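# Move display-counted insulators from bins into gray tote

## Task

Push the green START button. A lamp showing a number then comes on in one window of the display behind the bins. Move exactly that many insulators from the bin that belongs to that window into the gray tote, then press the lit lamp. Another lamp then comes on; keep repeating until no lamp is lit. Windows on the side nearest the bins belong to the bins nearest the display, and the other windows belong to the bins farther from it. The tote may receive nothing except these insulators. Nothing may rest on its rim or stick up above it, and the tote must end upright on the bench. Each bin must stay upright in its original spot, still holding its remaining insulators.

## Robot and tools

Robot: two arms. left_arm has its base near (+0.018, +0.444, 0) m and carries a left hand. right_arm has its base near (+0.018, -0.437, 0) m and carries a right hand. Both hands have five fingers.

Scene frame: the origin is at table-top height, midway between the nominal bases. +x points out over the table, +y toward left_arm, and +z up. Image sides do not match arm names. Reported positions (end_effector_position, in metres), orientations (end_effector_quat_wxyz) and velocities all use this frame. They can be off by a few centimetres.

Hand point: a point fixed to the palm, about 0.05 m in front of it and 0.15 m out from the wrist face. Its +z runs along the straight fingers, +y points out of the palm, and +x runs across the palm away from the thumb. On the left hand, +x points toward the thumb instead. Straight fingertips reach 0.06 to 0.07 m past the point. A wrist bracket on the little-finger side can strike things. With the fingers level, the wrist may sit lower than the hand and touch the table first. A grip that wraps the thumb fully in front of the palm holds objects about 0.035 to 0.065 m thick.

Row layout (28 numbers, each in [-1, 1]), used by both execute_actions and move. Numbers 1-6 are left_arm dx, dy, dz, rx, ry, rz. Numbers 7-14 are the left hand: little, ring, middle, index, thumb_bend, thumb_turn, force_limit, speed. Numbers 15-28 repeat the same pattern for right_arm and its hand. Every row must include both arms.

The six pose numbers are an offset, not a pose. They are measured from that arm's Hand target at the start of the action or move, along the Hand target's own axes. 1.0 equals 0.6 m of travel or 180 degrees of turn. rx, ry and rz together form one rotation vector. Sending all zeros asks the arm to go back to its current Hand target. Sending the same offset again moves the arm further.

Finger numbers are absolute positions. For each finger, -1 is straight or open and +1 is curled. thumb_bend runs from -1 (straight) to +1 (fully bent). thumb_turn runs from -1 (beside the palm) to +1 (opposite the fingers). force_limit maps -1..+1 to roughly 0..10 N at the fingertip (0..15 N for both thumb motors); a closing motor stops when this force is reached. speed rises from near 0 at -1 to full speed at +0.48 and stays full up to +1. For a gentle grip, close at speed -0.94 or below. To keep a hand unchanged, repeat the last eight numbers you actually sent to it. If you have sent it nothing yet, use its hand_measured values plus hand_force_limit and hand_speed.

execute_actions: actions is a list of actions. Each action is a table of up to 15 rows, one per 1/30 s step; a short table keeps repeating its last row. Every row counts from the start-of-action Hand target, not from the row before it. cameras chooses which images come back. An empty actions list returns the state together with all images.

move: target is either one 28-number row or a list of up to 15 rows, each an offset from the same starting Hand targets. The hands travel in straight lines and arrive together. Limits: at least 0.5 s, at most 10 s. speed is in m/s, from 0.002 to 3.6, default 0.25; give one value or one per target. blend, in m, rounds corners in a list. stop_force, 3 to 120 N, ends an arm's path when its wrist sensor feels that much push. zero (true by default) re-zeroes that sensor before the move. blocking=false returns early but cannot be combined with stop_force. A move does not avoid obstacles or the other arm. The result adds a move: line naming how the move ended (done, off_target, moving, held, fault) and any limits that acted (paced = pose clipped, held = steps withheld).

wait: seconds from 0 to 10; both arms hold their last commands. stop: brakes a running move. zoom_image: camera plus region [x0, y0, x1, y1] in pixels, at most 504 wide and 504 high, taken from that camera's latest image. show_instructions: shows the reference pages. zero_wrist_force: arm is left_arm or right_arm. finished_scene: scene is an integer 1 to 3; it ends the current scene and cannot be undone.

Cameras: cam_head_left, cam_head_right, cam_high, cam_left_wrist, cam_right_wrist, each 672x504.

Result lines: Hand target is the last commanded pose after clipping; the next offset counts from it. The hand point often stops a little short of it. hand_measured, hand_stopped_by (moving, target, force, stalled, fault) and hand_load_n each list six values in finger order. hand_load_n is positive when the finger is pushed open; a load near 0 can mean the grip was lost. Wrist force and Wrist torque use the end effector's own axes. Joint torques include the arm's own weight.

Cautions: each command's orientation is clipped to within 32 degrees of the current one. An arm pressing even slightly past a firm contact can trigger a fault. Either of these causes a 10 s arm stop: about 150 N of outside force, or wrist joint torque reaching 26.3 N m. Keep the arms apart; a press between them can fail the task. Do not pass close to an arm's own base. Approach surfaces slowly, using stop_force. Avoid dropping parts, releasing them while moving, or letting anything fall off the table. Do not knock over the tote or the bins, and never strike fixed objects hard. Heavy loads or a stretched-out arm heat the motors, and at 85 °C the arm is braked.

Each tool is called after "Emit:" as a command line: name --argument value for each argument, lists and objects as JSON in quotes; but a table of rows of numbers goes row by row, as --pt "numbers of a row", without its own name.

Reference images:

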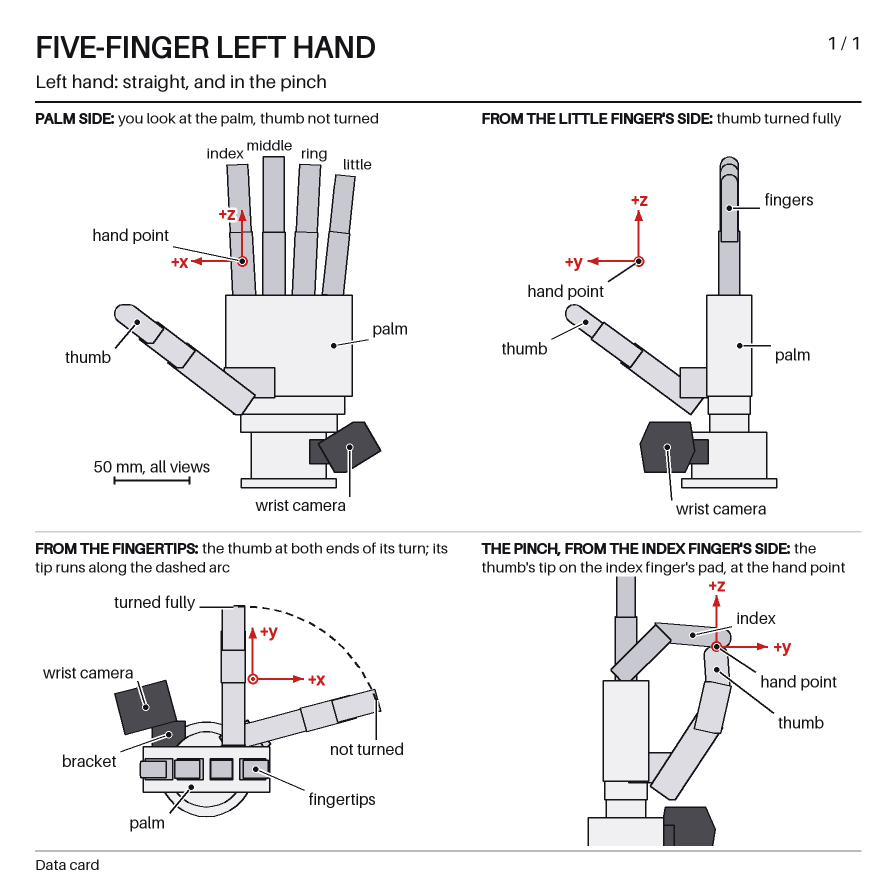

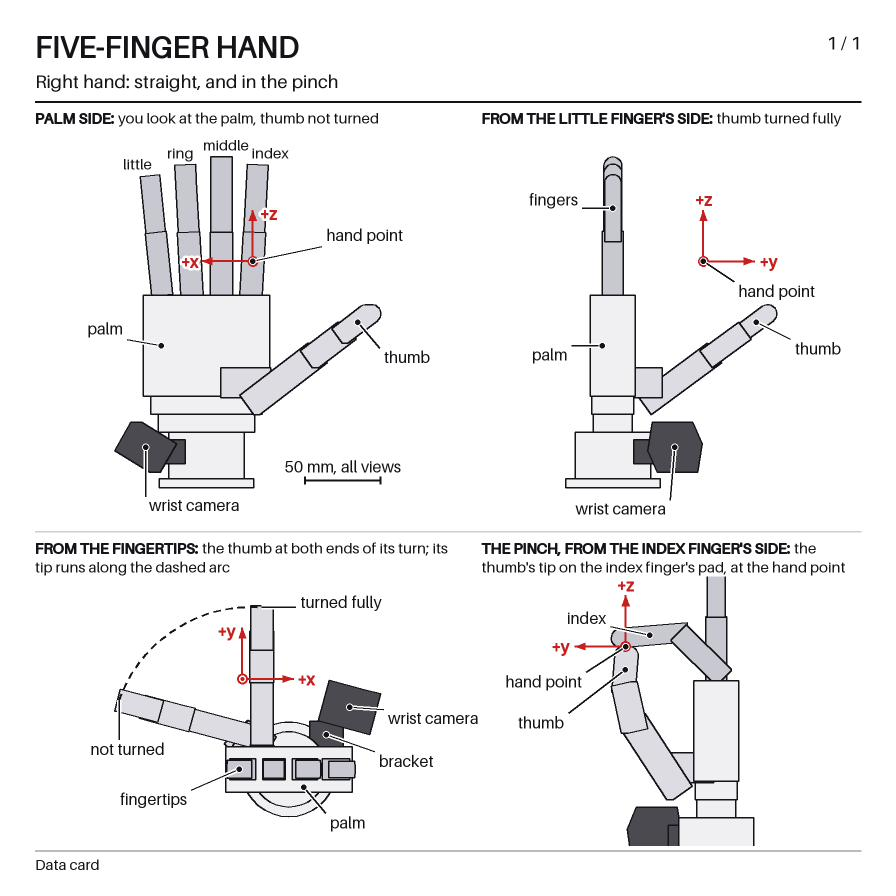

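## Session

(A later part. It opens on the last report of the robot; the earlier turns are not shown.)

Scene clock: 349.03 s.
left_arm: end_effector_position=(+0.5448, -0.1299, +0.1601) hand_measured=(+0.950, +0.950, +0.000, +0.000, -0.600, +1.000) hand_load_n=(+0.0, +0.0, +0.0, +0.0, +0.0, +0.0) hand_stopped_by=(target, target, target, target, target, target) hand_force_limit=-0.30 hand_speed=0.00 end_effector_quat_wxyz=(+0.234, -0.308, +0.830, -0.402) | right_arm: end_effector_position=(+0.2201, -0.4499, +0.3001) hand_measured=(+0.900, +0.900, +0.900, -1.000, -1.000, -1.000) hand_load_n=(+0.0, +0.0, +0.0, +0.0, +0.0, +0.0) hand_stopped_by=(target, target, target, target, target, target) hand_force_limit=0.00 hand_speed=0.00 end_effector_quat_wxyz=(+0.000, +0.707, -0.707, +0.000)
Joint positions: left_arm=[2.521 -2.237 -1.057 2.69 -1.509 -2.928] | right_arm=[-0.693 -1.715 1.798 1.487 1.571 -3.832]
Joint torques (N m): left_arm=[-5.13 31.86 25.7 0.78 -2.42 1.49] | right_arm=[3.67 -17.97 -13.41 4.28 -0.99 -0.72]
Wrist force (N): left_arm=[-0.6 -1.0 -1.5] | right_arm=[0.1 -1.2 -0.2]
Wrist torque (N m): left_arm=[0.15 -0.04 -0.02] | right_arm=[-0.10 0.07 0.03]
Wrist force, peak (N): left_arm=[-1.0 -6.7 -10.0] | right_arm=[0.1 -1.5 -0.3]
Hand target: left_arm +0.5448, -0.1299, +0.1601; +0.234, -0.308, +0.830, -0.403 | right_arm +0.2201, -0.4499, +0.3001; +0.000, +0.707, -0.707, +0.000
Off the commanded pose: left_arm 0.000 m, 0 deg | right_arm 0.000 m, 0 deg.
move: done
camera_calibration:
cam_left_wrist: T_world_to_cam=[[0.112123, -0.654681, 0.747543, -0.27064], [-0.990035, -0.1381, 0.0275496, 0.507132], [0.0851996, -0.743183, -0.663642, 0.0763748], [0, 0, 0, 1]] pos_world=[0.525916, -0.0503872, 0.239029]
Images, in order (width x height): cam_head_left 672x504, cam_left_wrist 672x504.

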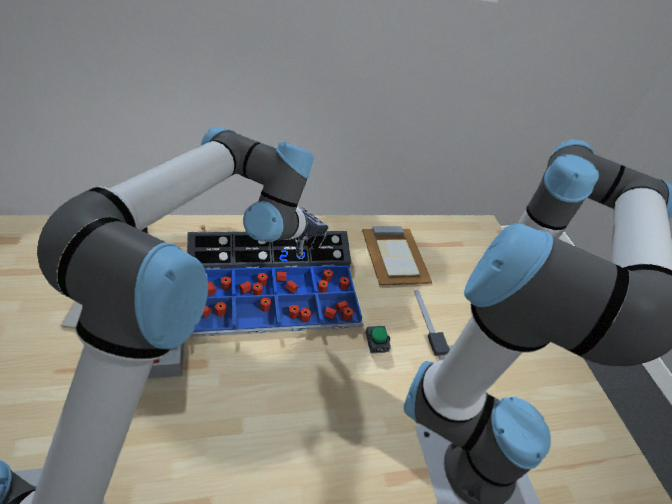

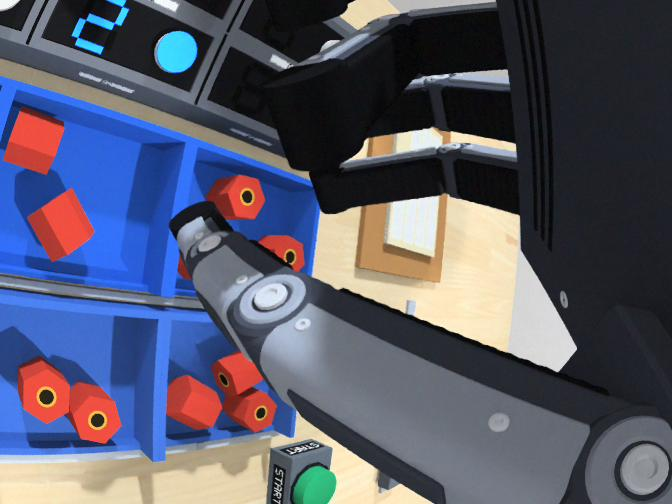

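Emit:
move --target '[0.0015,0.1342,0.0428,0.0013,0.0025,0.0148,0.95,0.95,0.02,0.02,-0.6,1,-0.3,0,0,0,0,0,0,0,0.9,0.9,0.9,-1,-1,-1,0,0]' --speed 0.2 --cameras '["cam_left_wrist"]'

Emit:
zoom_image --camera "cam_left_wrist" --region '[0, 50, 300, 300]'

Scene clock: 391.40 s.
left_arm: end_effector_position=(+0.5346, -0.1048, +0.0802) hand_measured=(+0.950, +0.950, +0.020, +0.020, -0.600, +1.000) hand_load_n=(+0.0, +0.0, +0.0, +0.0, +0.0, +0.0) hand_stopped_by=(target, target, target, target, target, target) hand_force_limit=-0.30 hand_speed=0.00 end_effector_quat_wxyz=(+0.241, -0.287, +0.837, -0.400) | right_arm: end_effector_position=(+0.2201, -0.4499, +0.3001) hand_measured=(+0.900, +0.900, +0.900, -1.000, -1.000, -1.000) hand_load_n=(+0.0, +0.0, +0.0, +0.0, +0.0, +0.0) hand_stopped_by=(target, target, target, target, target, target) hand_force_limit=0.00 hand_speed=0.00 end_effector_quat_wxyz=(+0.000, +0.707, -0.707, +0.000)
Joint positions: left_arm=[2.545 -2.226 -1.287 2.91 -1.48 -2.868] | right_arm=[-0.693 -1.715 1.798 1.487 1.571 -3.832]
Joint torques (N m): left_arm=[-8.9 41.81 7.69 1.16 -2.5 -0.82] | right_arm=[3.89 -17.65 -14.77 4.36 -1.03 -0.58]
Wrist force (N): left_arm=[-0.6 -1.0 -1.2] | right_arm=[0.1 -1.2 0.0]
Wrist torque (N m): left_arm=[0.13 -0.04 -0.04] | right_arm=[-0.12 0.08 0.02]
Wrist force, peak (N): left_arm=[-0.7 -2.8 -1.7] | right_arm=[0.4 -1.5 -0.2]
Hand target: left_arm +0.5345, -0.1048, +0.0801; +0.240, -0.287, +0.837, -0.400 | right_arm +0.2201, -0.4499, +0.3001; +0.000, +0.707, -0.707, +0.000
Off the commanded pose: left_arm 0.000 m, 0 deg | right_arm 0.000 m, 0 deg.
move: done
camera_calibration:
cam_left_wrist: T_world_to_cam=[[0.0726122, -0.675664, 0.733625, -0.17331], [-0.994422, -0.10547, 0.00128827, 0.510529], [0.0765047, -0.729626, -0.679553, 0.0501341], [0, 0, 0, 1]] pos_world=[0.51643, -0.0266749, 0.160556]
Images, in order (width x height): cam_left_wrist 672x504.

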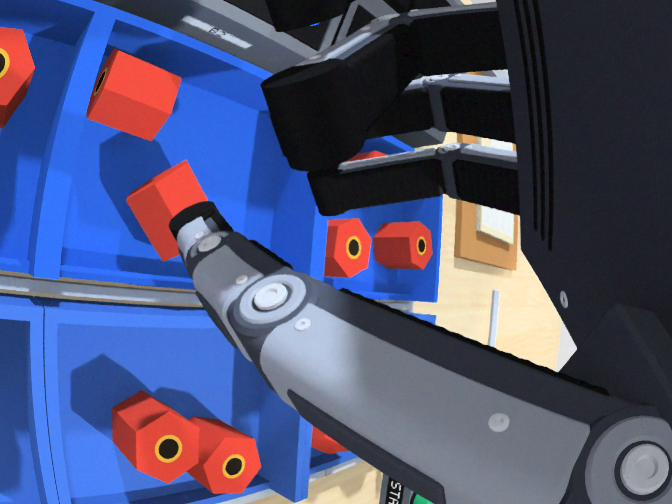

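Scaled by 1.680 from the camera's 672x504 image, which has a finer 960x720 frame.

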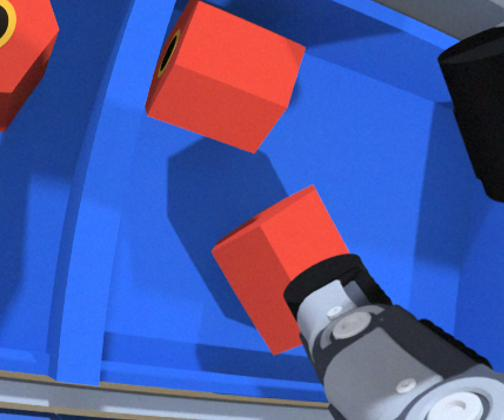

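Emit:
move --target '[0.0155,0.075,0.0492,0,0,0,0.95,0.95,0.02,0.02,-0.6,1,-0.3,0,0,0,0,0,0,0,0.9,0.9,0.9,-1,-1,-1,0,0]' --speed 0.03 --stop_force 4 --cameras '["cam_left_wrist"]'

Scene clock: 405.37 s.
left_arm: end_effector_position=(+0.5335, -0.1035, +0.0255) hand_measured=(+0.950, +0.950, +0.020, +0.020, -0.600, +1.000) hand_load_n=(+0.0, +0.0, +0.0, +0.0, +0.0, +0.0) hand_stopped_by=(target, target, target, target, target, target) hand_force_limit=-0.30 hand_speed=0.00 end_effector_quat_wxyz=(+0.240, -0.287, +0.837, -0.400) | right_arm: end_effector_position=(+0.2201, -0.4499, +0.3001) hand_measured=(+0.900, +0.900, +0.900, -1.000, -1.000, -1.000) hand_load_n=(+0.0, +0.0, +0.0, +0.0, -0.5, +0.0) hand_stopped_by=(target, target, target, target, target, target) hand_force_limit=0.00 hand_speed=0.00 end_effector_quat_wxyz=(+0.000, +0.707, -0.707, +0.000)
Joint positions: left_arm=[2.546 -2.277 -1.35 3.024 -1.48 -2.868] | right_arm=[-0.693 -1.715 1.798 1.487 1.571 -3.832]
Joint torques (N m): left_arm=[7.62 54.82 28.28 -1.22 2.15 1.53] | right_arm=[4.46 -17.87 -14.33 4.29 -0.83 -0.57]
Wrist force (N): left_arm=[-0.6 -0.9 -1.2] | right_arm=[0.1 -1.0 -0.3]
Wrist torque (N m): left_arm=[0.15 -0.04 -0.07] | right_arm=[-0.07 0.08 0.03]
Wrist force, peak (N): left_arm=[-0.7 -1.4 -1.6] | right_arm=[0.2 -1.6 -0.3]
Hand target: left_arm +0.5335, -0.1035, +0.0255; +0.240, -0.287, +0.837, -0.400 | right_arm +0.2201, -0.4499, +0.3001; +0.000, +0.707, -0.707, +0.000
Off the commanded pose: left_arm 0.000 m, 0 deg | right_arm 0.000 m, 0 deg.
move: done
camera_calibration:
cam_left_wrist: T_world_to_cam=[[0.0726257, -0.675723, 0.73357, -0.132225], [-0.994429, -0.105402, 0.00136157, 0.50964], [0.0763994, -0.729582, -0.679613, 0.0140565], [0, 0, 0, 1]] pos_world=[0.51533, -0.0253751, 0.105855]
Images, in order (width x height): cam_left_wrist 672x504.

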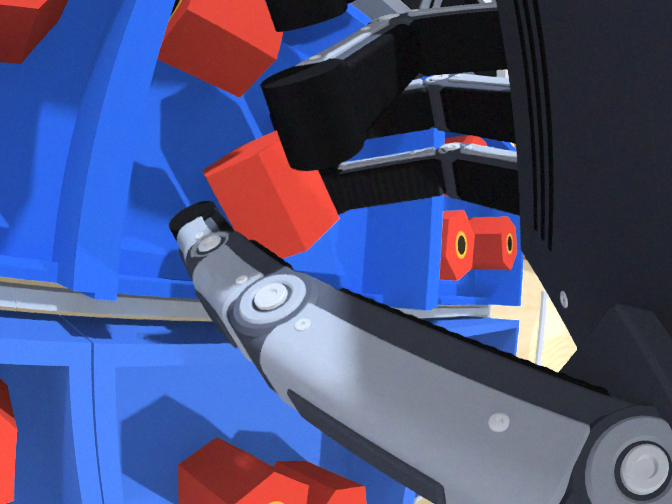

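Emit:
move --pt "0 0 0 0 0 0 0.95 0.95 0.45 0.4 -0.6 1 -0.3 -0.88 0 0 0 0 0 0 0.9 0.9 0.9 -1 -1 -1 0 0" --pt "-0.0289 -0.1345 -0.0942 0 0 0 0.95 0.95 0.45 0.4 -0.6 1 -0.3 -0.88 0 0 0 0 0 0 0.9 0.9 0.9 -1 -1 -1 0 0" --speed 0.08 --cameras '["cam_left_wrist"]'

Scene clock: 411.63 s.
left_arm: end_effector_position=(+0.5335, -0.1035, +0.1256) hand_measured=(+0.950, +0.950, +0.118, +0.152, -0.602, +1.000) hand_load_n=(+0.0, +0.0, +2.0, +4.0, +6.0, -0.5) hand_stopped_by=(target, target, force, force, target, target) hand_force_limit=-0.30 hand_speed=-0.88 end_effector_quat_wxyz=(+0.241, -0.287, +0.837, -0.400) | right_arm: end_effector_position=(+0.2201, -0.4499, +0.3001) hand_measured=(+0.900, +0.900, +0.900, -1.000, -1.000, -1.000) hand_load_n=(+0.0, +0.0, +0.0, +0.0, +0.5, +0.0) hand_stopped_by=(target, target, target, target, target, target) hand_force_limit=0.00 hand_speed=0.00 end_effector_quat_wxyz=(+0.000, +0.707, -0.707, +0.000)
Joint positions: left_arm=[2.546 -2.186 -1.231 2.815 -1.479 -2.868] | right_arm=[-0.693 -1.715 1.798 1.487 1.571 -3.832]
Joint torques (N m): left_arm=[9.27 31.03 8.62 -0.61 2.36 0.91] | right_arm=[3.39 -17.12 -14.17 4.21 -1.1 -0.43]
Wrist force (N): left_arm=[-0.6 -0.7 -1.3] | right_arm=[0.1 -1.0 -0.2]
Wrist torque (N m): left_arm=[0.17 -0.04 -0.06] | right_arm=[-0.07 0.07 0.03]
Wrist force, peak (N): left_arm=[-0.7 -1.4 -1.6] | right_arm=[-0.1 -1.5 -0.3]
Hand target: left_arm +0.5335, -0.1035, +0.1255; +0.240, -0.287, +0.837, -0.400 | right_arm +0.2201, -0.4499, +0.3001; +0.000, +0.707, -0.707, +0.000
Off the commanded pose: left_arm 0.000 m, 0 deg | right_arm 0.000 m, 0 deg.
move: done
camera_calibration:
cam_left_wrist: T_world_to_cam=[[0.0724611, -0.675572, 0.733725, -0.20568], [-0.994425, -0.105441, 0.00112329, 0.509649], [0.0766058, -0.729716, -0.679446, 0.0820029], [0, 0, 0, 1]] pos_world=[0.51543, -0.0253746, 0.206056]
Images, in order (width x height): cam_left_wrist 672x504.

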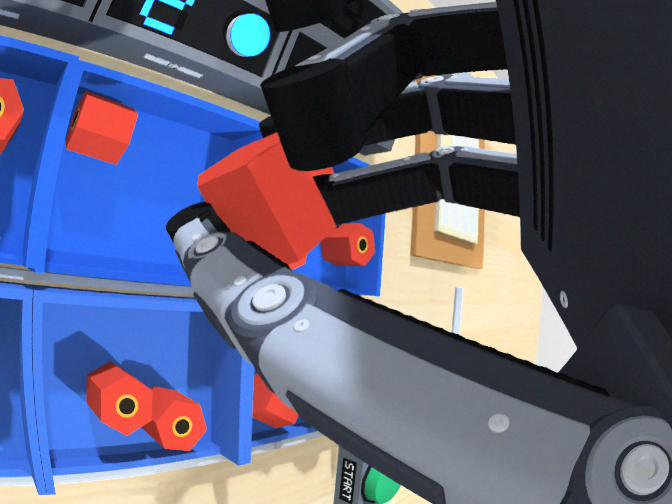

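Emit:
move --pt "-0.1962 0.346 -0.441 -0.026 -0.121 -0.0847 0.95 0.95 0.45 0.4 -0.6 1 -0.3 -0.88 0 0 0 0 0 0 0.9 0.9 0.9 -1 -1 -1 0 0" --pt "-0.1673 0.4805 -0.3468 -0.026 -0.121 -0.0847 0.95 0.95 0.45 0.4 -0.6 1 -0.3 -0.88 0 0 0 0 0 0 0.9 0.9 0.9 -1 -1 -1 0 0" --pt "-0.1673 0.4805 -0.3468 -0.026 -0.121 -0.0847 0.95 0.95 0.02 0.02 -0.6 1 -0.3 -0.7 0 0 0 0 0 0 0.9 0.9 0.9 -1 -1 -1 0 0" --pt "-0.1962 0.346 -0.441 -0.026 -0.121 -0.0847 0.95 0.95 0.02 0.02 -0.6 1 -0.3 -0.7 0 0 0 0 0 0 0.9 0.9 0.9 -1 -1 -1 0 0" --speed '[0.35,0.12,0.1,0.2]' --cameras '["cam_left_wrist"]'

Scene clock: 428.63 s.
left_arm: end_effector_position=(+0.3912, +0.2233, +0.1276) hand_measured=(+0.950, +0.950, +0.020, +0.020, -0.600, +1.000) hand_load_n=(+0.0, +0.0, +0.0, +0.0, +0.0, +0.0) hand_stopped_by=(target, target, target, target, target, target) hand_force_limit=-0.30 hand_speed=-0.70 end_effector_quat_wxyz=(+0.327, -0.474, +0.747, -0.333) end_effector_velocity=(-0.001, +0.000, -0.001) end_effector_angular_velocity=(+0.001, +0.005, +0.000) | right_arm: end_effector_position=(+0.2201, -0.4499, +0.3001) hand_measured=(+0.900, +0.900, +0.900, -1.000, -1.000, -1.000) hand_load_n=(+0.0, +0.0, +0.0, +0.0, +0.0, +0.0) hand_stopped_by=(target, target, target, target, target, target) hand_force_limit=0.00 hand_speed=0.00 end_effector_quat_wxyz=(+0.000, +0.707, -0.707, +0.000)
Joint positions: left_arm=[2.99 -1.431 -2.183 3.012 -1.502 -2.883] | right_arm=[-0.693 -1.715 1.798 1.487 1.571 -3.832]
Joint velocities: left_arm=[0 -0.001 0.001 -0.005 0 0] | right_arm=[within noise]
Joint torques (N m): left_arm=[3.67 18.63 25.01 -1.53 1.51 1.01] | right_arm=[4.03 -17.58 -14.13 4.32 -0.94 -0.39]
Wrist force (N): left_arm=[-0.4 -0.8 -1.4] | right_arm=[0.1 -1.2 -0.1]
Wrist torque (N m): left_arm=[0.16 -0.09 -0.07] | right_arm=[-0.12 0.07 0.02]
Wrist force, peak (N): left_arm=[-0.9 -2.3 -2.2] | right_arm=[0.3 -1.8 -0.2]
Hand target: left_arm +0.3913, +0.2232, +0.1277; +0.327, -0.474, +0.747, -0.333 | right_arm +0.2201, -0.4499, +0.3001; +0.000, +0.707, -0.707, +0.000
Off the commanded pose: left_arm 0.000 m, 0 deg | right_arm 0.000 m, 0 deg.
move: done
camera_calibration:
cam_left_wrist: T_world_to_cam=[[0.371679, -0.56916, 0.733425, -0.116755], [-0.838283, -0.545233, 0.00170173, 0.439635], [0.398918, -0.61545, -0.679769, 0.181049], [0, 0, 0, 1]] pos_world=[0.33971, 0.284678, 0.207954]
Images, in order (width x height): cam_left_wrist 672x504.

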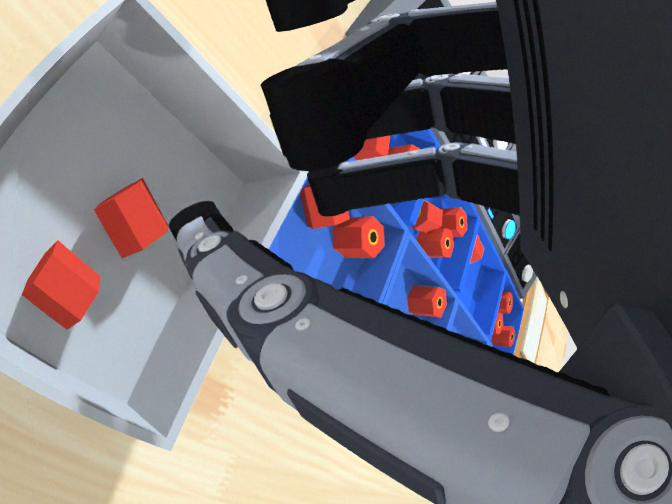

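Emit:
move --target '[0.341,-0.1813,0.2653,-0.1362,0.0599,-0.0171,0.95,0.95,0.95,-1,-0.6,1,-0.3,0,0,0,0,0,0,0,0.9,0.9,0.9,-1,-1,-1,0,0]' --speed 0.3

Emit:
move --target '[0,0.0333,0.0577,0,0,0,0.95,0.95,0.95,-1,-0.6,1,-0.3,0,0,0,0,0,0,0,0.9,0.9,0.9,-1,-1,-1,0,0]' --speed 0.02 --stop_force 3 --cameras '["cam_high","cam_left_wrist"]'

Emit:
zoom_image --camera "cam_high" --region '[300, 230, 440, 340]'

Scene clock: 462.87 s.
left_arm: end_effector_position=(+0.5039, -0.0316, +0.0903) hand_measured=(+0.950, +0.950, +0.950, -1.000, -0.600, +1.000) hand_load_n=(+0.0, +0.0, +0.0, +0.0, +0.0, +0.0) hand_stopped_by=(target, target, target, target, target, target) hand_force_limit=-0.30 hand_speed=0.00 end_effector_quat_wxyz=(+0.139, -0.519, +0.814, -0.218) | right_arm: end_effector_position=(+0.2201, -0.4499, +0.3001) hand_measured=(+0.900, +0.900, +0.900, -1.000, -1.000, -1.000) hand_load_n=(+0.0, +0.0, +0.0, +0.0, +0.0, +0.0) hand_stopped_by=(target, target, target, target, target, target) hand_force_limit=0.00 hand_speed=0.00 end_effector_quat_wxyz=(+0.000, +0.707, -0.707, +0.000)
Joint positions: left_arm=[2.591 -2.322 -1.042 2.314 -1.625 -3.235] | right_arm=[-0.693 -1.715 1.798 1.487 1.571 -3.832]
Joint torques (N m): left_arm=[5.32 34.59 28.15 -2.94 0.22 -0.92] | right_arm=[4.47 -17.37 -14.75 4.31 -0.93 -0.3]
Wrist force (N): left_arm=[-0.5 -0.6 -1.4] | right_arm=[0.2 -1.4 -0.4]
Wrist torque (N m): left_arm=[0.21 0.00 -0.11] | right_arm=[-0.13 0.06 0.03]
Wrist force, peak (N): left_arm=[-2.1 0.4 -2.8] | right_arm=[0.3 -1.7 -0.1]
Hand target: left_arm +0.5038, -0.0316, +0.0902; +0.139, -0.519, +0.814, -0.218 | right_arm +0.2201, -0.4499, +0.3001; +0.000, +0.707, -0.707, +0.000
Off the commanded pose: left_arm 0.000 m, 0 deg | right_arm 0.000 m, 0 deg.
move: done

Scene clock: 465.63 s.
left_arm: end_effector_position=(+0.5038, -0.0316, +0.0578) hand_measured=(+0.950, +0.950, +0.950, -1.000, -0.600, +1.000) hand_load_n=(+0.0, +0.0, +0.0, +0.5, +0.0, +0.0) hand_stopped_by=(target, target, target, target, target, target) hand_force_limit=-0.30 hand_speed=0.00 end_effector_quat_wxyz=(+0.139, -0.519, +0.814, -0.218) | right_arm: end_effector_position=(+0.2201, -0.4499, +0.3001) hand_measured=(+0.900, +0.900, +0.900, -1.000, -1.000, -1.000) hand_load_n=(+0.0, +0.0, +0.0, +0.0, +0.0, +0.0) hand_stopped_by=(target, target, target, target, target, target) hand_force_limit=0.00 hand_speed=0.00 end_effector_quat_wxyz=(+0.000, +0.707, -0.707, +0.000)
Joint positions: left_arm=[2.591 -2.344 -1.088 2.382 -1.625 -3.235] | right_arm=[-0.693 -1.715 1.798 1.487 1.571 -3.832]
Joint torques (N m): left_arm=[8.66 54.78 26.94 -0.53 2.17 -1.27] | right_arm=[4.13 -16.57 -14.05 4.26 -0.93 -0.28]
Wrist force (N): left_arm=[-0.5 -1.9 -3.8] | right_arm=[0.2 -1.0 -0.3]
Wrist torque (N m): left_arm=[0.41 -0.02 -0.10] | right_arm=[-0.06 0.06 0.04]
Wrist force, peak (N): left_arm=[-1.0 -7.4 -15.1] | right_arm=[0.1 -1.6 -0.2]
Hand target: left_arm +0.5038, -0.0316, +0.0578; +0.139, -0.519, +0.814, -0.218 (not the last commanded pose) | right_arm +0.2201, -0.4499, +0.3001; +0.000, +0.707, -0.707, +0.000
Off the commanded pose: left_arm 0.008 m, 0 deg | right_arm 0.000 m, 0 deg.
move: contact (left_arm)
camera_calibration:
cam_left_wrist: T_world_to_cam=[[0.634697, -0.598645, 0.488655, -0.371807], [-0.772501, -0.507913, 0.381139, 0.341227], [0.0200273, -0.619394, -0.784825, 0.128669], [0, 0, 0, 1]] pos_world=[0.497006, 0.0304299, 0.152613]
Images, in order (width x height): cam_high 672x504, cam_left_wrist 672x504.

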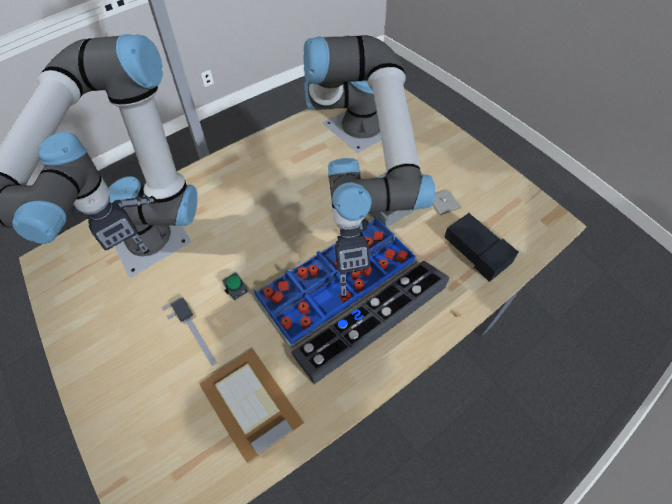

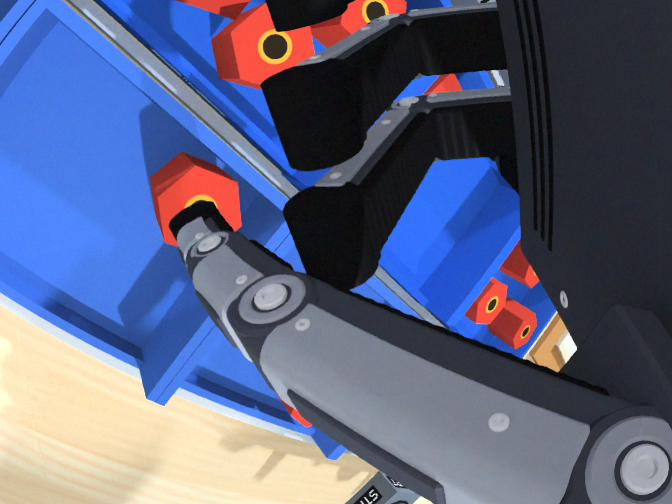

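Scaled by 3.600.

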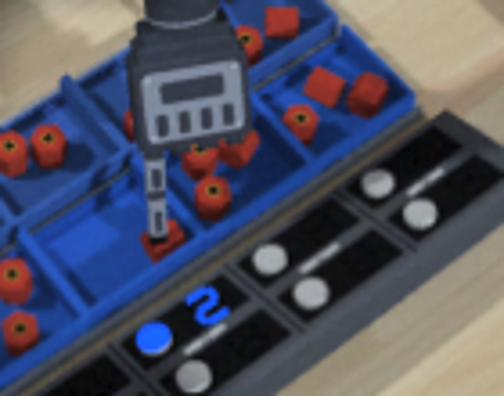

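Emit:
move --target '[0.0202,0.0241,-0.0131,0,0,0,0.95,0.95,0.95,-1,-0.6,1,-0.3,0,0,0,0,0,0,0,0.9,0.9,0.9,-1,-1,-1,0,0]' --speed 0.03 --stop_force 20 --zero false --cameras '["cam_high"]'

Emit:
zoom_image --camera "cam_high" --region '[300, 230, 440, 340]'

Scene clock: 474.60 s.
left_arm: end_effector_position=(+0.4838, -0.0357, +0.0574) hand_measured=(+0.950, +0.950, +0.950, -1.000, -0.600, +1.000) hand_load_n=(+0.0, +0.0, +0.0, +0.5, +0.0, +0.0) hand_stopped_by=(target, target, target, target, target, target) hand_force_limit=-0.30 hand_speed=0.00 end_effector_quat_wxyz=(+0.139, -0.519, +0.814, -0.218) | right_arm: end_effector_position=(+0.2201, -0.4499, +0.3001) hand_measured=(+0.900, +0.900, +0.900, -1.000, -1.000, -1.000) hand_load_n=(+0.0, +0.0, +0.0, -0.5, +0.0, +0.0) hand_stopped_by=(target, target, target, target, target, target) hand_force_limit=0.00 hand_speed=0.00 end_effector_quat_wxyz=(+0.000, +0.707, -0.707, +0.000)
Joint positions: left_arm=[2.567 -2.315 -1.141 2.405 -1.637 -3.256] | right_arm=[-0.693 -1.715 1.798 1.487 1.571 -3.832]
Joint torques (N m): left_arm=[10.13 28.24 23.08 -3.47 2.28 2.01] | right_arm=[4.78 -17.41 -13.86 4.34 -0.97 -0.16]
Wrist force (N): left_arm=[-1.0 -4.8 -8.7] | right_arm=[0.1 -1.4 -0.2]
Wrist torque (N m): left_arm=[0.85 -0.04 -0.04] | right_arm=[-0.14 0.07 0.02]
Wrist force, peak (N): left_arm=[-2.1 -6.6 -7.9] | right_arm=[0.2 -1.4 -0.5]
Hand target: left_arm +0.4838, -0.0357, +0.0573; +0.139, -0.519, +0.814, -0.218 | right_arm +0.2201, -0.4499, +0.3001; +0.000, +0.707, -0.707, +0.000
Off the commanded pose: left_arm 0.000 m, 0 deg | right_arm 0.000 m, 0 deg.
move: done
Images, in order (width x height): cam_high 672x504.

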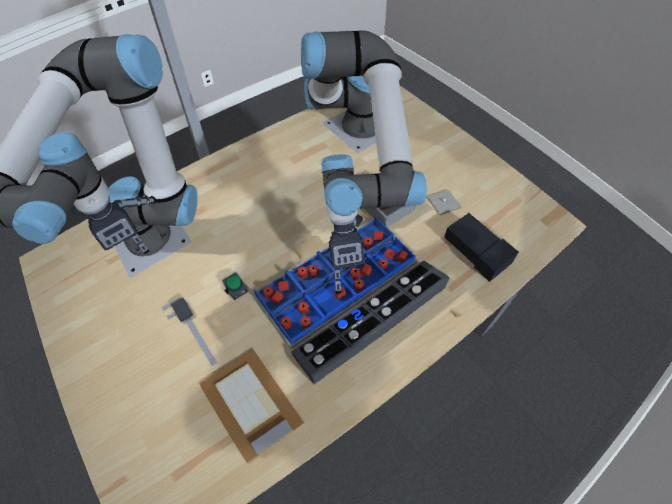

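Scaled by 3.600.

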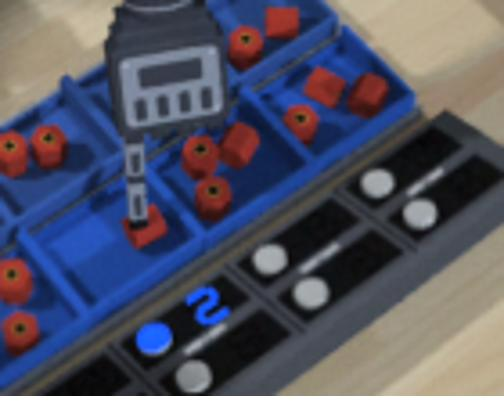

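Emit:
move --target '[0.036,-0.0083,0.0047,0,0,0,0.95,0.95,0.95,-1,-0.6,1,-0.3,0,0,0,0,0,0,0,0.9,0.9,0.9,-1,-1,-1,0,0]' --speed 0.03 --cameras '["cam_high"]'

Emit:
zoom_image --camera "cam_high" --region '[300, 230, 440, 340]'

Scene clock: 479.23 s.
left_arm: end_effector_position=(+0.4799, -0.0577, +0.0573) hand_measured=(+0.950, +0.950, +0.950, -1.000, -0.600, +1.000) hand_load_n=(+0.0, -0.5, +0.0, +0.0, +0.0, +0.0) hand_stopped_by=(target, target, target, target, target, target) hand_force_limit=-0.30 hand_speed=0.00 end_effector_quat_wxyz=(+0.139, -0.519, +0.814, -0.218) | right_arm: end_effector_position=(+0.2201, -0.4499, +0.3001) hand_measured=(+0.900, +0.900, +0.900, -1.000, -1.000, -1.000) hand_load_n=(+0.0, +0.0, +0.0, +0.0, +0.0, +0.0) hand_stopped_by=(target, target, target, target, target, target) hand_force_limit=0.00 hand_speed=0.00 end_effector_quat_wxyz=(+0.000, +0.707, -0.707, +0.000)
Joint positions: left_arm=[2.531 -2.35 -1.079 2.376 -1.654 -3.287] | right_arm=[-0.693 -1.715 1.798 1.487 1.571 -3.832]
Joint torques (N m): left_arm=[10.14 58.16 8.27 -0.44 1.28 1.74] | right_arm=[3.75 -17.23 -14.63 4.38 -1.06 -0.06]
Wrist force (N): left_arm=[-1.0 -0.8 -1.4] | right_arm=[0.0 -1.3 -0.4]
Wrist torque (N m): left_arm=[0.17 0.07 -0.06] | right_arm=[-0.11 0.10 0.02]
Wrist force, peak (N): left_arm=[-4.4 -11.6 -18.9] | right_arm=[0.2 -1.5 -0.2]
Hand target: left_arm +0.4799, -0.0577, +0.0574; +0.139, -0.519, +0.814, -0.218 | right_arm +0.2201, -0.4499, +0.3001; +0.000, +0.707, -0.707, +0.000
Off the commanded pose: left_arm 0.000 m, 0 deg | right_arm 0.000 m, 0 deg.
move: done
Images, in order (width x height): cam_high 672x504.

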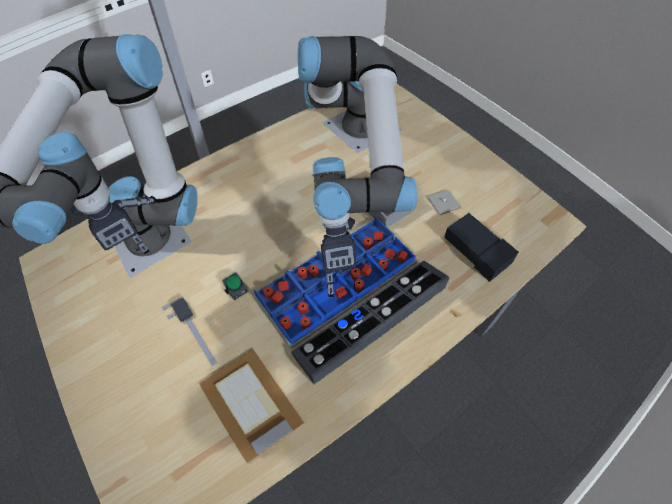

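Scaled by 3.600.

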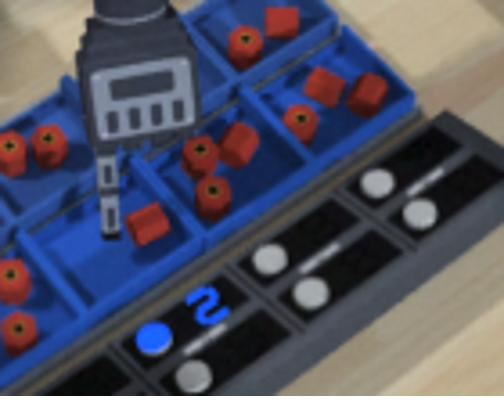

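Emit:
move --pt "0 -0.0417 -0.0722 0 0 0 0.95 0.95 0.95 -1 -0.6 1 -0.3 0 0 0 0 0 0 0 0.9 0.9 0.9 -1 -1 -1 0 0" --pt "0.0633 -0.2148 -0.0735 0.145 0.0428 0.1126 0.95 0.95 0.0 0.0 -0.6 1 -0.3 0 0 0 0 0 0 0 0.9 0.9 0.9 -1 -1 -1 0 0" --speed 0.25 --blend '[0.01,0]' --cameras '["cam_left_wrist"]'

Emit:
zoom_image --camera "cam_left_wrist" --region '[0, 50, 250, 300]'

Scene clock: 486.63 s.
left_arm: end_effector_position=(+0.5451, -0.1299, +0.1600) hand_measured=(+0.950, +0.950, +0.000, +0.000, -0.600, +1.000) hand_load_n=(+0.0, +0.0, +0.0, +0.0, +0.0, +0.0) hand_stopped_by=(target, target, target, target, target, target) hand_force_limit=-0.30 hand_speed=0.00 end_effector_quat_wxyz=(+0.234, -0.309, +0.830, -0.402) | right_arm: end_effector_position=(+0.2201, -0.4499, +0.3001) hand_measured=(+0.900, +0.900, +0.900, -1.000, -1.000, -1.000) hand_load_n=(+0.0, +0.0, +0.0, +0.0, -0.5, +0.0) hand_stopped_by=(target, target, target, target, target, target) hand_force_limit=0.00 hand_speed=0.00 end_effector_quat_wxyz=(+0.000, +0.707, -0.707, +0.000)
Joint positions: left_arm=[2.521 -2.239 -1.053 2.687 -1.51 -2.929] | right_arm=[-0.693 -1.715 1.798 1.487 1.571 -3.832]
Joint torques (N m): left_arm=[-7.83 33.53 28.56 0.86 2.08 1.68] | right_arm=[4.02 -17.51 -14.18 4.35 -0.95 0]
Wrist force (N): left_arm=[-1.1 -1.1 -1.1] | right_arm=[0.3 -1.5 -0.4]
Wrist torque (N m): left_arm=[0.11 0.05 -0.05] | right_arm=[-0.14 0.05 0.03]
Wrist force, peak (N): left_arm=[-1.6 -1.5 -3.3] | right_arm=[0.1 -1.6 -0.4]
Hand target: left_arm +0.5451, -0.1299, +0.1600; +0.234, -0.309, +0.830, -0.402 | right_arm +0.2201, -0.4499, +0.3001; +0.000, +0.707, -0.707, +0.000
Off the commanded pose: left_arm 0.000 m, 0 deg | right_arm 0.000 m, 0 deg.
move: done
camera_calibration:
cam_left_wrist: T_world_to_cam=[[0.114424, -0.655392, 0.746571, -0.271816], [-0.989758, -0.139781, 0.0289866, 0.506837], [0.0853587, -0.742242, -0.664674, 0.0764052], [0, 0, 0, 1]] pos_world=[0.526226, -0.0505887, 0.239023]
Images, in order (width x height): cam_left_wrist 672x504.

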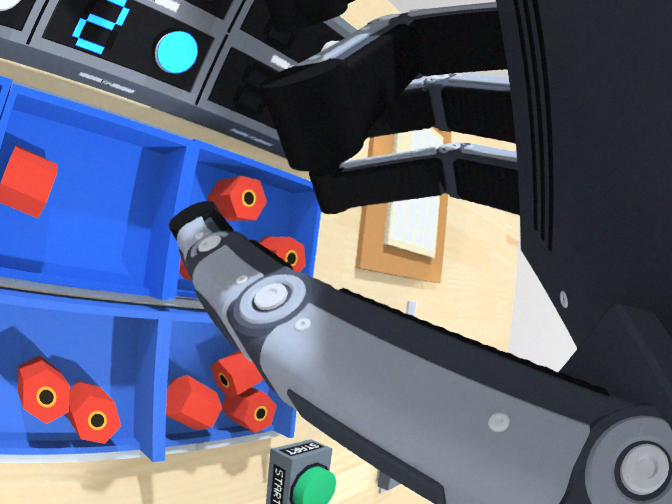

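Scaled by 2.016 from the camera's 672x504 image, which has a finer 960x720 frame.

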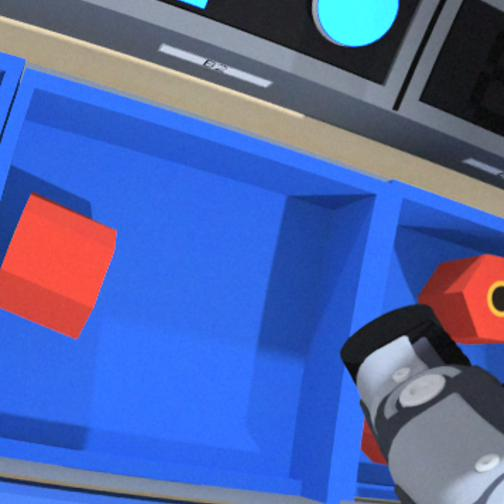

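Emit:
move --target '[-0.0283,0.115,-0.0398,-0.3064,-0.0809,-0.251,0.95,0.95,0.95,-1,-0.6,1,-0.3,0,0,0,0,0,0,0,0.9,0.9,0.9,-1,-1,-1,0,0]' --speed 0.3

Emit:
move --target '[0,0,0.0758,0,0,0,0.95,0.95,0.95,-1,-0.6,1,-0.3,0,0,0,0,0,0,0,0.9,0.9,0.9,-1,-1,-1,0,0]' --speed 0.04 --stop_force 4 --cameras '["cam_high"]'

Emit:
zoom_image --camera "cam_high" --region '[300, 230, 440, 340]'

Scene clock: 514.67 s.
left_arm: end_effector_position=(+0.5182, -0.0710, +0.1195) hand_measured=(+0.950, +0.950, +0.950, -1.000, -0.600, +1.000) hand_load_n=(+0.0, +0.0, +0.0, +0.0, +0.0, +0.0) hand_stopped_by=(target, target, target, target, target, target) hand_force_limit=-0.30 hand_speed=0.00 end_effector_quat_wxyz=(+0.001, +0.720, -0.690, +0.075) | right_arm: end_effector_position=(+0.2201, -0.4499, +0.3001) hand_measured=(+0.900, +0.900, +0.900, -1.000, -1.000, -1.000) hand_load_n=(+0.0, +0.0, +0.0, +0.0, +0.0, +0.0) hand_stopped_by=(target, target, target, target, target, target) hand_force_limit=0.00 hand_speed=0.00 end_effector_quat_wxyz=(+0.000, +0.707, -0.707, +0.000)
Joint positions: left_arm=[2.618 -2.85 -0.035 1.459 -1.532 -3.702] | right_arm=[-0.693 -1.715 1.798 1.487 1.571 -3.832]
Joint torques (N m): left_arm=[-8.33 66.39 22.58 -1.66 -2.61 1.24] | right_arm=[3.75 -17.39 -14.51 4.33 -0.87 -0.11]
Wrist force (N): left_arm=[-0.7 -0.3 -1.3] | right_arm=[-0.1 -1.3 -0.6]
Wrist torque (N m): left_arm=[0.19 0.07 -0.11] | right_arm=[-0.10 0.11 0.00]
Wrist force, peak (N): left_arm=[-0.8 -0.5 -2.0] | right_arm=[0.0 -1.6 -0.1]
Hand target: left_arm +0.5193, -0.0720, +0.1200; +0.000, +0.707, -0.707, +0.000 | right_arm +0.2201, -0.4499, +0.3001; +0.000, +0.707, -0.707, +0.000
Off the commanded pose: left_arm 0.002 m, 9 deg | right_arm 0.000 m, 0 deg.
elbow stopped short (left arm): the move would have taken joint 3 (elbow) straighter than the controller allows.
move: off_target (left_arm)

Scene clock: 517.67 s.
left_arm: end_effector_position=(+0.5182, -0.0710, +0.0742) hand_measured=(+0.950, +0.950, +0.950, -1.000, -0.600, +1.000) hand_load_n=(+0.0, +0.0, +0.5, +0.0, +0.0, +0.0) hand_stopped_by=(target, target, target, target, target, target) hand_force_limit=-0.30 hand_speed=0.00 end_effector_quat_wxyz=(+0.000, +0.716, -0.696, +0.054) | right_arm: end_effector_position=(+0.2201, -0.4499, +0.3001) hand_measured=(+0.900, +0.900, +0.900, -1.000, -1.000, -1.000) hand_load_n=(+0.0, +0.0, +0.0, +0.0, +0.0, +0.0) hand_stopped_by=(target, target, target, target, target, target) hand_force_limit=0.00 hand_speed=0.00 end_effector_quat_wxyz=(+0.000, +0.707, -0.707, +0.000)
Joint positions: left_arm=[2.613 -2.911 -0.035 1.48 -1.545 -3.694] | right_arm=[-0.693 -1.715 1.798 1.487 1.571 -3.832]
Joint torques (N m): left_arm=[-2.42 68.51 20.1 -3.9 0.33 0.3] | right_arm=[3.61 -17.16 -13.66 4.4 -0.82 0.09]
Wrist force (N): left_arm=[-0.8 -0.3 -1.4] | right_arm=[0.1 -1.0 0.0]
Wrist torque (N m): left_arm=[0.20 0.08 -0.13] | right_arm=[-0.09 0.07 0.03]
Wrist force, peak (N): left_arm=[-0.6 -0.2 -2.1] | right_arm=[0.2 -1.4 -0.6]
Hand target: left_arm +0.5193, -0.0720, +0.0745; +0.000, +0.707, -0.707, +0.000 | right_arm +0.2201, -0.4499, +0.3001; +0.000, +0.707, -0.707, +0.000
Off the commanded pose: left_arm 0.002 m, 6 deg | right_arm 0.000 m, 0 deg.
elbow stopped short (left arm): the move would have taken joint 3 (elbow) straighter than the controller allows.
move: off_target (left_arm)
Images, in order (width x height): cam_high 672x504.

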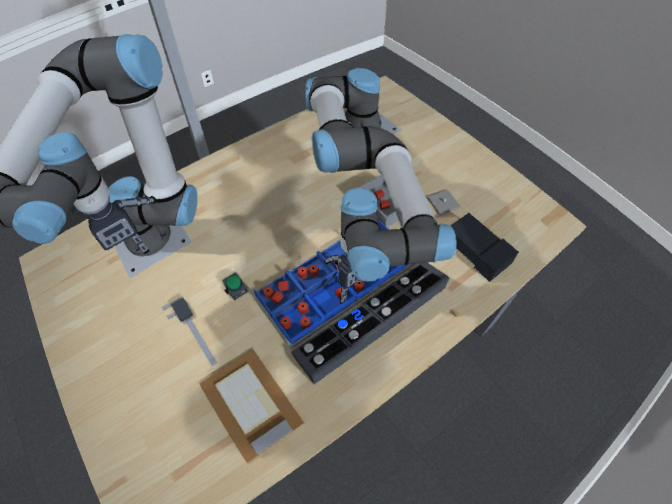

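Scaled by 3.600.

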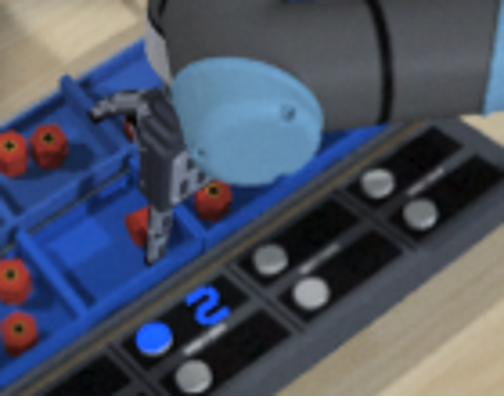

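Emit:
move --pt "0 0.0317 0 0 0 0 0.95 0.95 0.95 -1 -0.6 1 -0.3 0 0 0 0 0 0 0 0.9 0.9 0.9 -1 -1 -1 0 0" --pt "0 0.02 -0.1 0 0 0 0.95 0.95 0.95 -1 -0.6 1 -0.3 0 0 0 0 0 0 0 0.9 0.9 0.9 -1 -1 -1 0 0" --speed '[0.05,0.15]' --cameras '["cam_high"]'

Emit:
zoom_image --camera "cam_high" --region '[300, 230, 440, 340]'

Scene clock: 525.23 s.
left_arm: end_effector_position=(+0.5063, -0.0710, +0.1340) hand_measured=(+0.950, +0.950, +0.950, -1.000, -0.600, +1.000) hand_load_n=(+0.0, +0.0, +0.0, +0.0, +0.0, -0.5) hand_stopped_by=(target, target, target, target, target, target) hand_force_limit=-0.30 hand_speed=0.00 end_effector_quat_wxyz=(+0.002, +0.719, -0.692, +0.065) | right_arm: end_effector_position=(+0.2201, -0.4499, +0.3001) hand_measured=(+0.900, +0.900, +0.900, -1.000, -1.000, -1.000) hand_load_n=(+0.0, +0.0, +0.0, +0.0, +0.0, +0.0) hand_stopped_by=(target, target, target, target, target, target) hand_force_limit=0.00 hand_speed=0.00 end_effector_quat_wxyz=(+0.000, +0.707, -0.707, +0.000)
Joint positions: left_arm=[2.608 -2.834 -0.035 1.424 -1.535 -3.707] | right_arm=[-0.693 -1.715 1.798 1.487 1.571 -3.832]
Joint torques (N m): left_arm=[-7.5 60.41 14.3 -3.15 -2.48 1.51] | right_arm=[4.03 -17.62 -14.43 4.34 -0.99 0.09]
Wrist force (N): left_arm=[-0.7 -0.2 -1.2] | right_arm=[0.3 -1.1 -0.2]
Wrist torque (N m): left_arm=[0.21 0.07 -0.04] | right_arm=[-0.09 0.04 0.04]
Wrist force, peak (N): left_arm=[-0.7 -0.4 -2.9] | right_arm=[0.1 -1.5 -0.2]
Hand target: left_arm +0.5074, -0.0720, +0.1345; +0.000, +0.707, -0.707, +0.000 | right_arm +0.2201, -0.4499, +0.3001; +0.000, +0.707, -0.707, +0.000
Off the commanded pose: left_arm 0.002 m, 8 deg | right_arm 0.000 m, 0 deg.
elbow stopped short (left arm): the move would have taken joint 3 (elbow) straighter than the controller allows.
move: off_target (left_arm)
Images, in order (width x height): cam_high 672x504.

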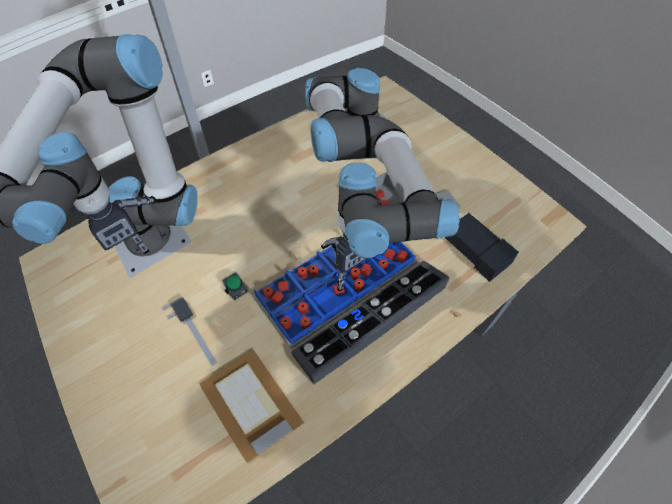

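Scaled by 3.600.

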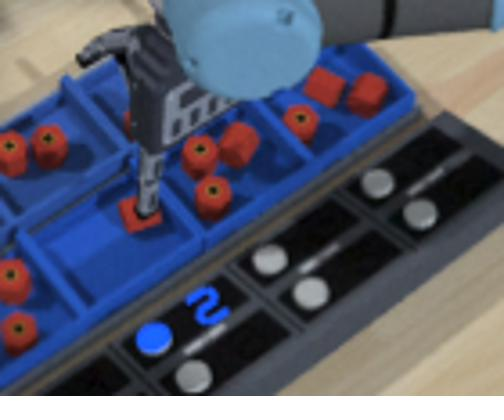

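Emit:
move --target '[0.0883,-0.0627,0.0075,0.3095,0.0774,0.266,0.95,0.95,0.02,0.02,-0.6,1,-0.3,0,0,0,0,0,0,0,0.9,0.9,0.9,-1,-1,-1,0,0]' --speed 0.3 --cameras '["cam_left_wrist"]'

Emit:
zoom_image --camera "cam_left_wrist" --region '[0, 50, 250, 300]'

Scene clock: 534.50 s.
left_arm: end_effector_position=(+0.5450, -0.1249, +0.1301) hand_measured=(+0.950, +0.950, +0.020, +0.020, -0.600, +1.000) hand_load_n=(+0.0, +0.0, +0.0, +0.0, +0.0, +0.0) hand_stopped_by=(target, target, target, target, target, target) hand_force_limit=-0.30 hand_speed=0.00 end_effector_quat_wxyz=(+0.240, -0.287, +0.837, -0.400) | right_arm: end_effector_position=(+0.2201, -0.4499, +0.3001) hand_measured=(+0.900, +0.900, +0.900, -1.000, -1.000, -1.000) hand_load_n=(+0.0, +0.0, +0.0, +0.0, +0.0, +0.0) hand_stopped_by=(target, target, target, target, target, target) hand_force_limit=0.00 hand_speed=0.00 end_effector_quat_wxyz=(+0.000, +0.707, -0.707, +0.000)
Joint positions: left_arm=[2.527 -2.243 -1.123 2.763 -1.494 -2.88] | right_arm=[-0.693 -1.715 1.798 1.487 1.571 -3.832]
Joint torques (N m): left_arm=[-3.6 34.04 17.38 1.06 -1.49 1.52] | right_arm=[4.7 -17.61 -14.02 4.34 -0.86 0.3]
Wrist force (N): left_arm=[-1.0 -0.9 -1.0] | right_arm=[0.2 -0.9 -0.3]
Wrist torque (N m): left_arm=[0.12 0.04 -0.06] | right_arm=[-0.06 0.07 0.04]
Wrist force, peak (N): left_arm=[-1.1 -0.6 -1.6] | right_arm=[0.2 -1.5 -0.3]
Hand target: left_arm +0.5450, -0.1250, +0.1300; +0.240, -0.287, +0.837, -0.400 | right_arm +0.2201, -0.4499, +0.3001; +0.000, +0.707, -0.707, +0.000
Off the commanded pose: left_arm 0.000 m, 0 deg | right_arm 0.000 m, 0 deg.
move: done
camera_calibration:
cam_left_wrist: T_world_to_cam=[[0.074354, -0.675444, 0.733653, -0.225121], [-0.994402, -0.105603, 0.00355625, 0.518508], [0.0750737, -0.729811, -0.679515, 0.06937], [0, 0, 0, 1]] pos_world=[0.527136, -0.0466741, 0.210455]
Images, in order (width x height): cam_left_wrist 672x504.

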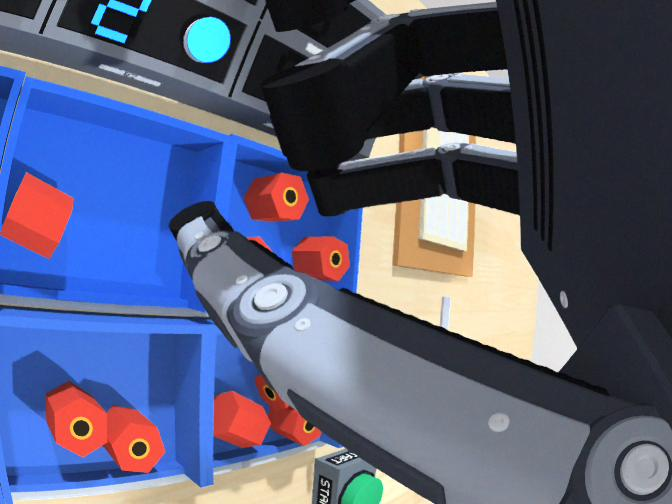

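Scaled by 2.016 from the camera's 672x504 image, which has a finer 960x720 frame.

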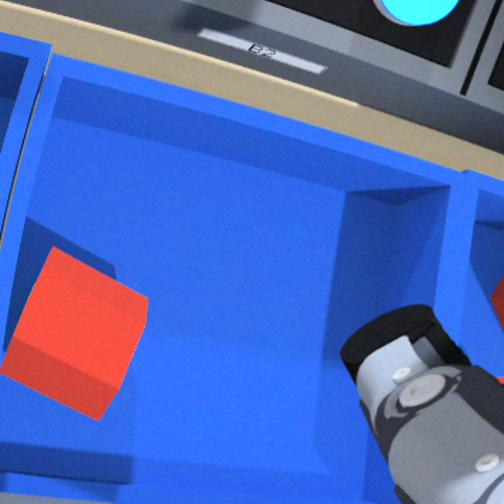

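Emit:
move --target '[-0.0333,0.1123,0.0122,-0.0254,-0.1108,-0.0501,0.95,0.95,0.02,0.02,-0.6,1,-0.3,0,0,0,0,0,0,0,0.9,0.9,0.9,-1,-1,-1,0,0]' --speed 0.2 --cameras '["cam_left_wrist"]'

Emit:
zoom_image --camera "cam_left_wrist" --region '[50, 50, 300, 300]'

Scene clock: 560.97 s.
left_arm: end_effector_position=(+0.5444, -0.0808, +0.0748) hand_measured=(+0.950, +0.950, +0.020, +0.020, -0.600, +1.000) hand_load_n=(+0.0, +0.0, +0.0, +0.0, +0.0, +0.0) hand_stopped_by=(target, target, target, target, target, target) hand_force_limit=-0.30 hand_speed=0.00 end_effector_quat_wxyz=(+0.337, -0.426, +0.773, -0.328) | right_arm: end_effector_position=(+0.2201, -0.4499, +0.3001) hand_measured=(+0.900, +0.900, +0.900, -1.000, -1.000, -1.000) hand_load_n=(+0.0, +0.0, +0.0, +0.0, +0.0, +0.0) hand_stopped_by=(target, target, target, target, target, target) hand_force_limit=0.00 hand_speed=0.00 end_effector_quat_wxyz=(+0.000, +0.707, -0.707, +0.000)
Joint positions: left_arm=[2.452 -2.263 -1.243 2.873 -1.911 -3.086] | right_arm=[-0.693 -1.715 1.798 1.487 1.571 -3.832]
Joint torques (N m): left_arm=[9.14 54.53 27.64 -1.67 -2.71 -0.5] | right_arm=[3.97 -17.47 -13.98 4.33 -0.98 0.27]
Wrist force (N): left_arm=[-1.3 -1.2 -0.8] | right_arm=[0.1 -1.2 -0.3]
Wrist torque (N m): left_arm=[0.08 0.07 -0.16] | right_arm=[-0.09 0.07 0.03]
Wrist force, peak (N): left_arm=[-1.3 -1.6 -1.1] | right_arm=[0.1 -1.6 -0.5]
Hand target: left_arm +0.5445, -0.0807, +0.0749; +0.337, -0.426, +0.773, -0.328 | right_arm +0.2201, -0.4499, +0.3001; +0.000, +0.707, -0.707, +0.000
Off the commanded pose: left_arm 0.000 m, 0 deg | right_arm 0.000 m, 0 deg.
move: done
camera_calibration:
cam_left_wrist: T_world_to_cam=[[0.299831, -0.645967, 0.702018, -0.27274], [-0.882206, -0.467796, -0.0536573, 0.436567], [0.363062, -0.603236, -0.710135, -0.0802646], [0, 0, 0, 1]] pos_world=[0.496059, -0.0203747, 0.157894]
Images, in order (width x height): cam_left_wrist 672x504.

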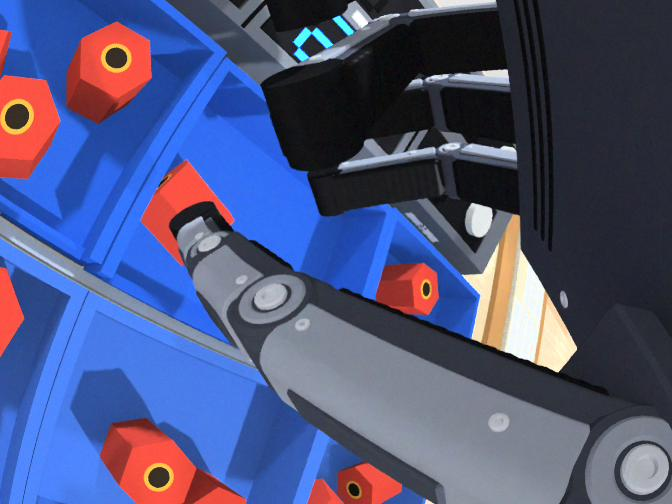

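Scaled by 2.016 from the camera's 672x504 image, which has a finer 960x720 frame.

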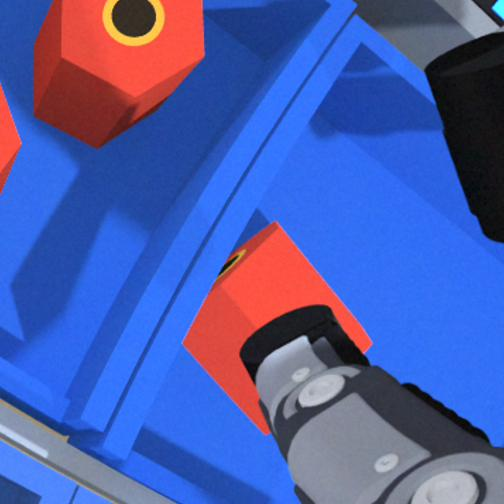

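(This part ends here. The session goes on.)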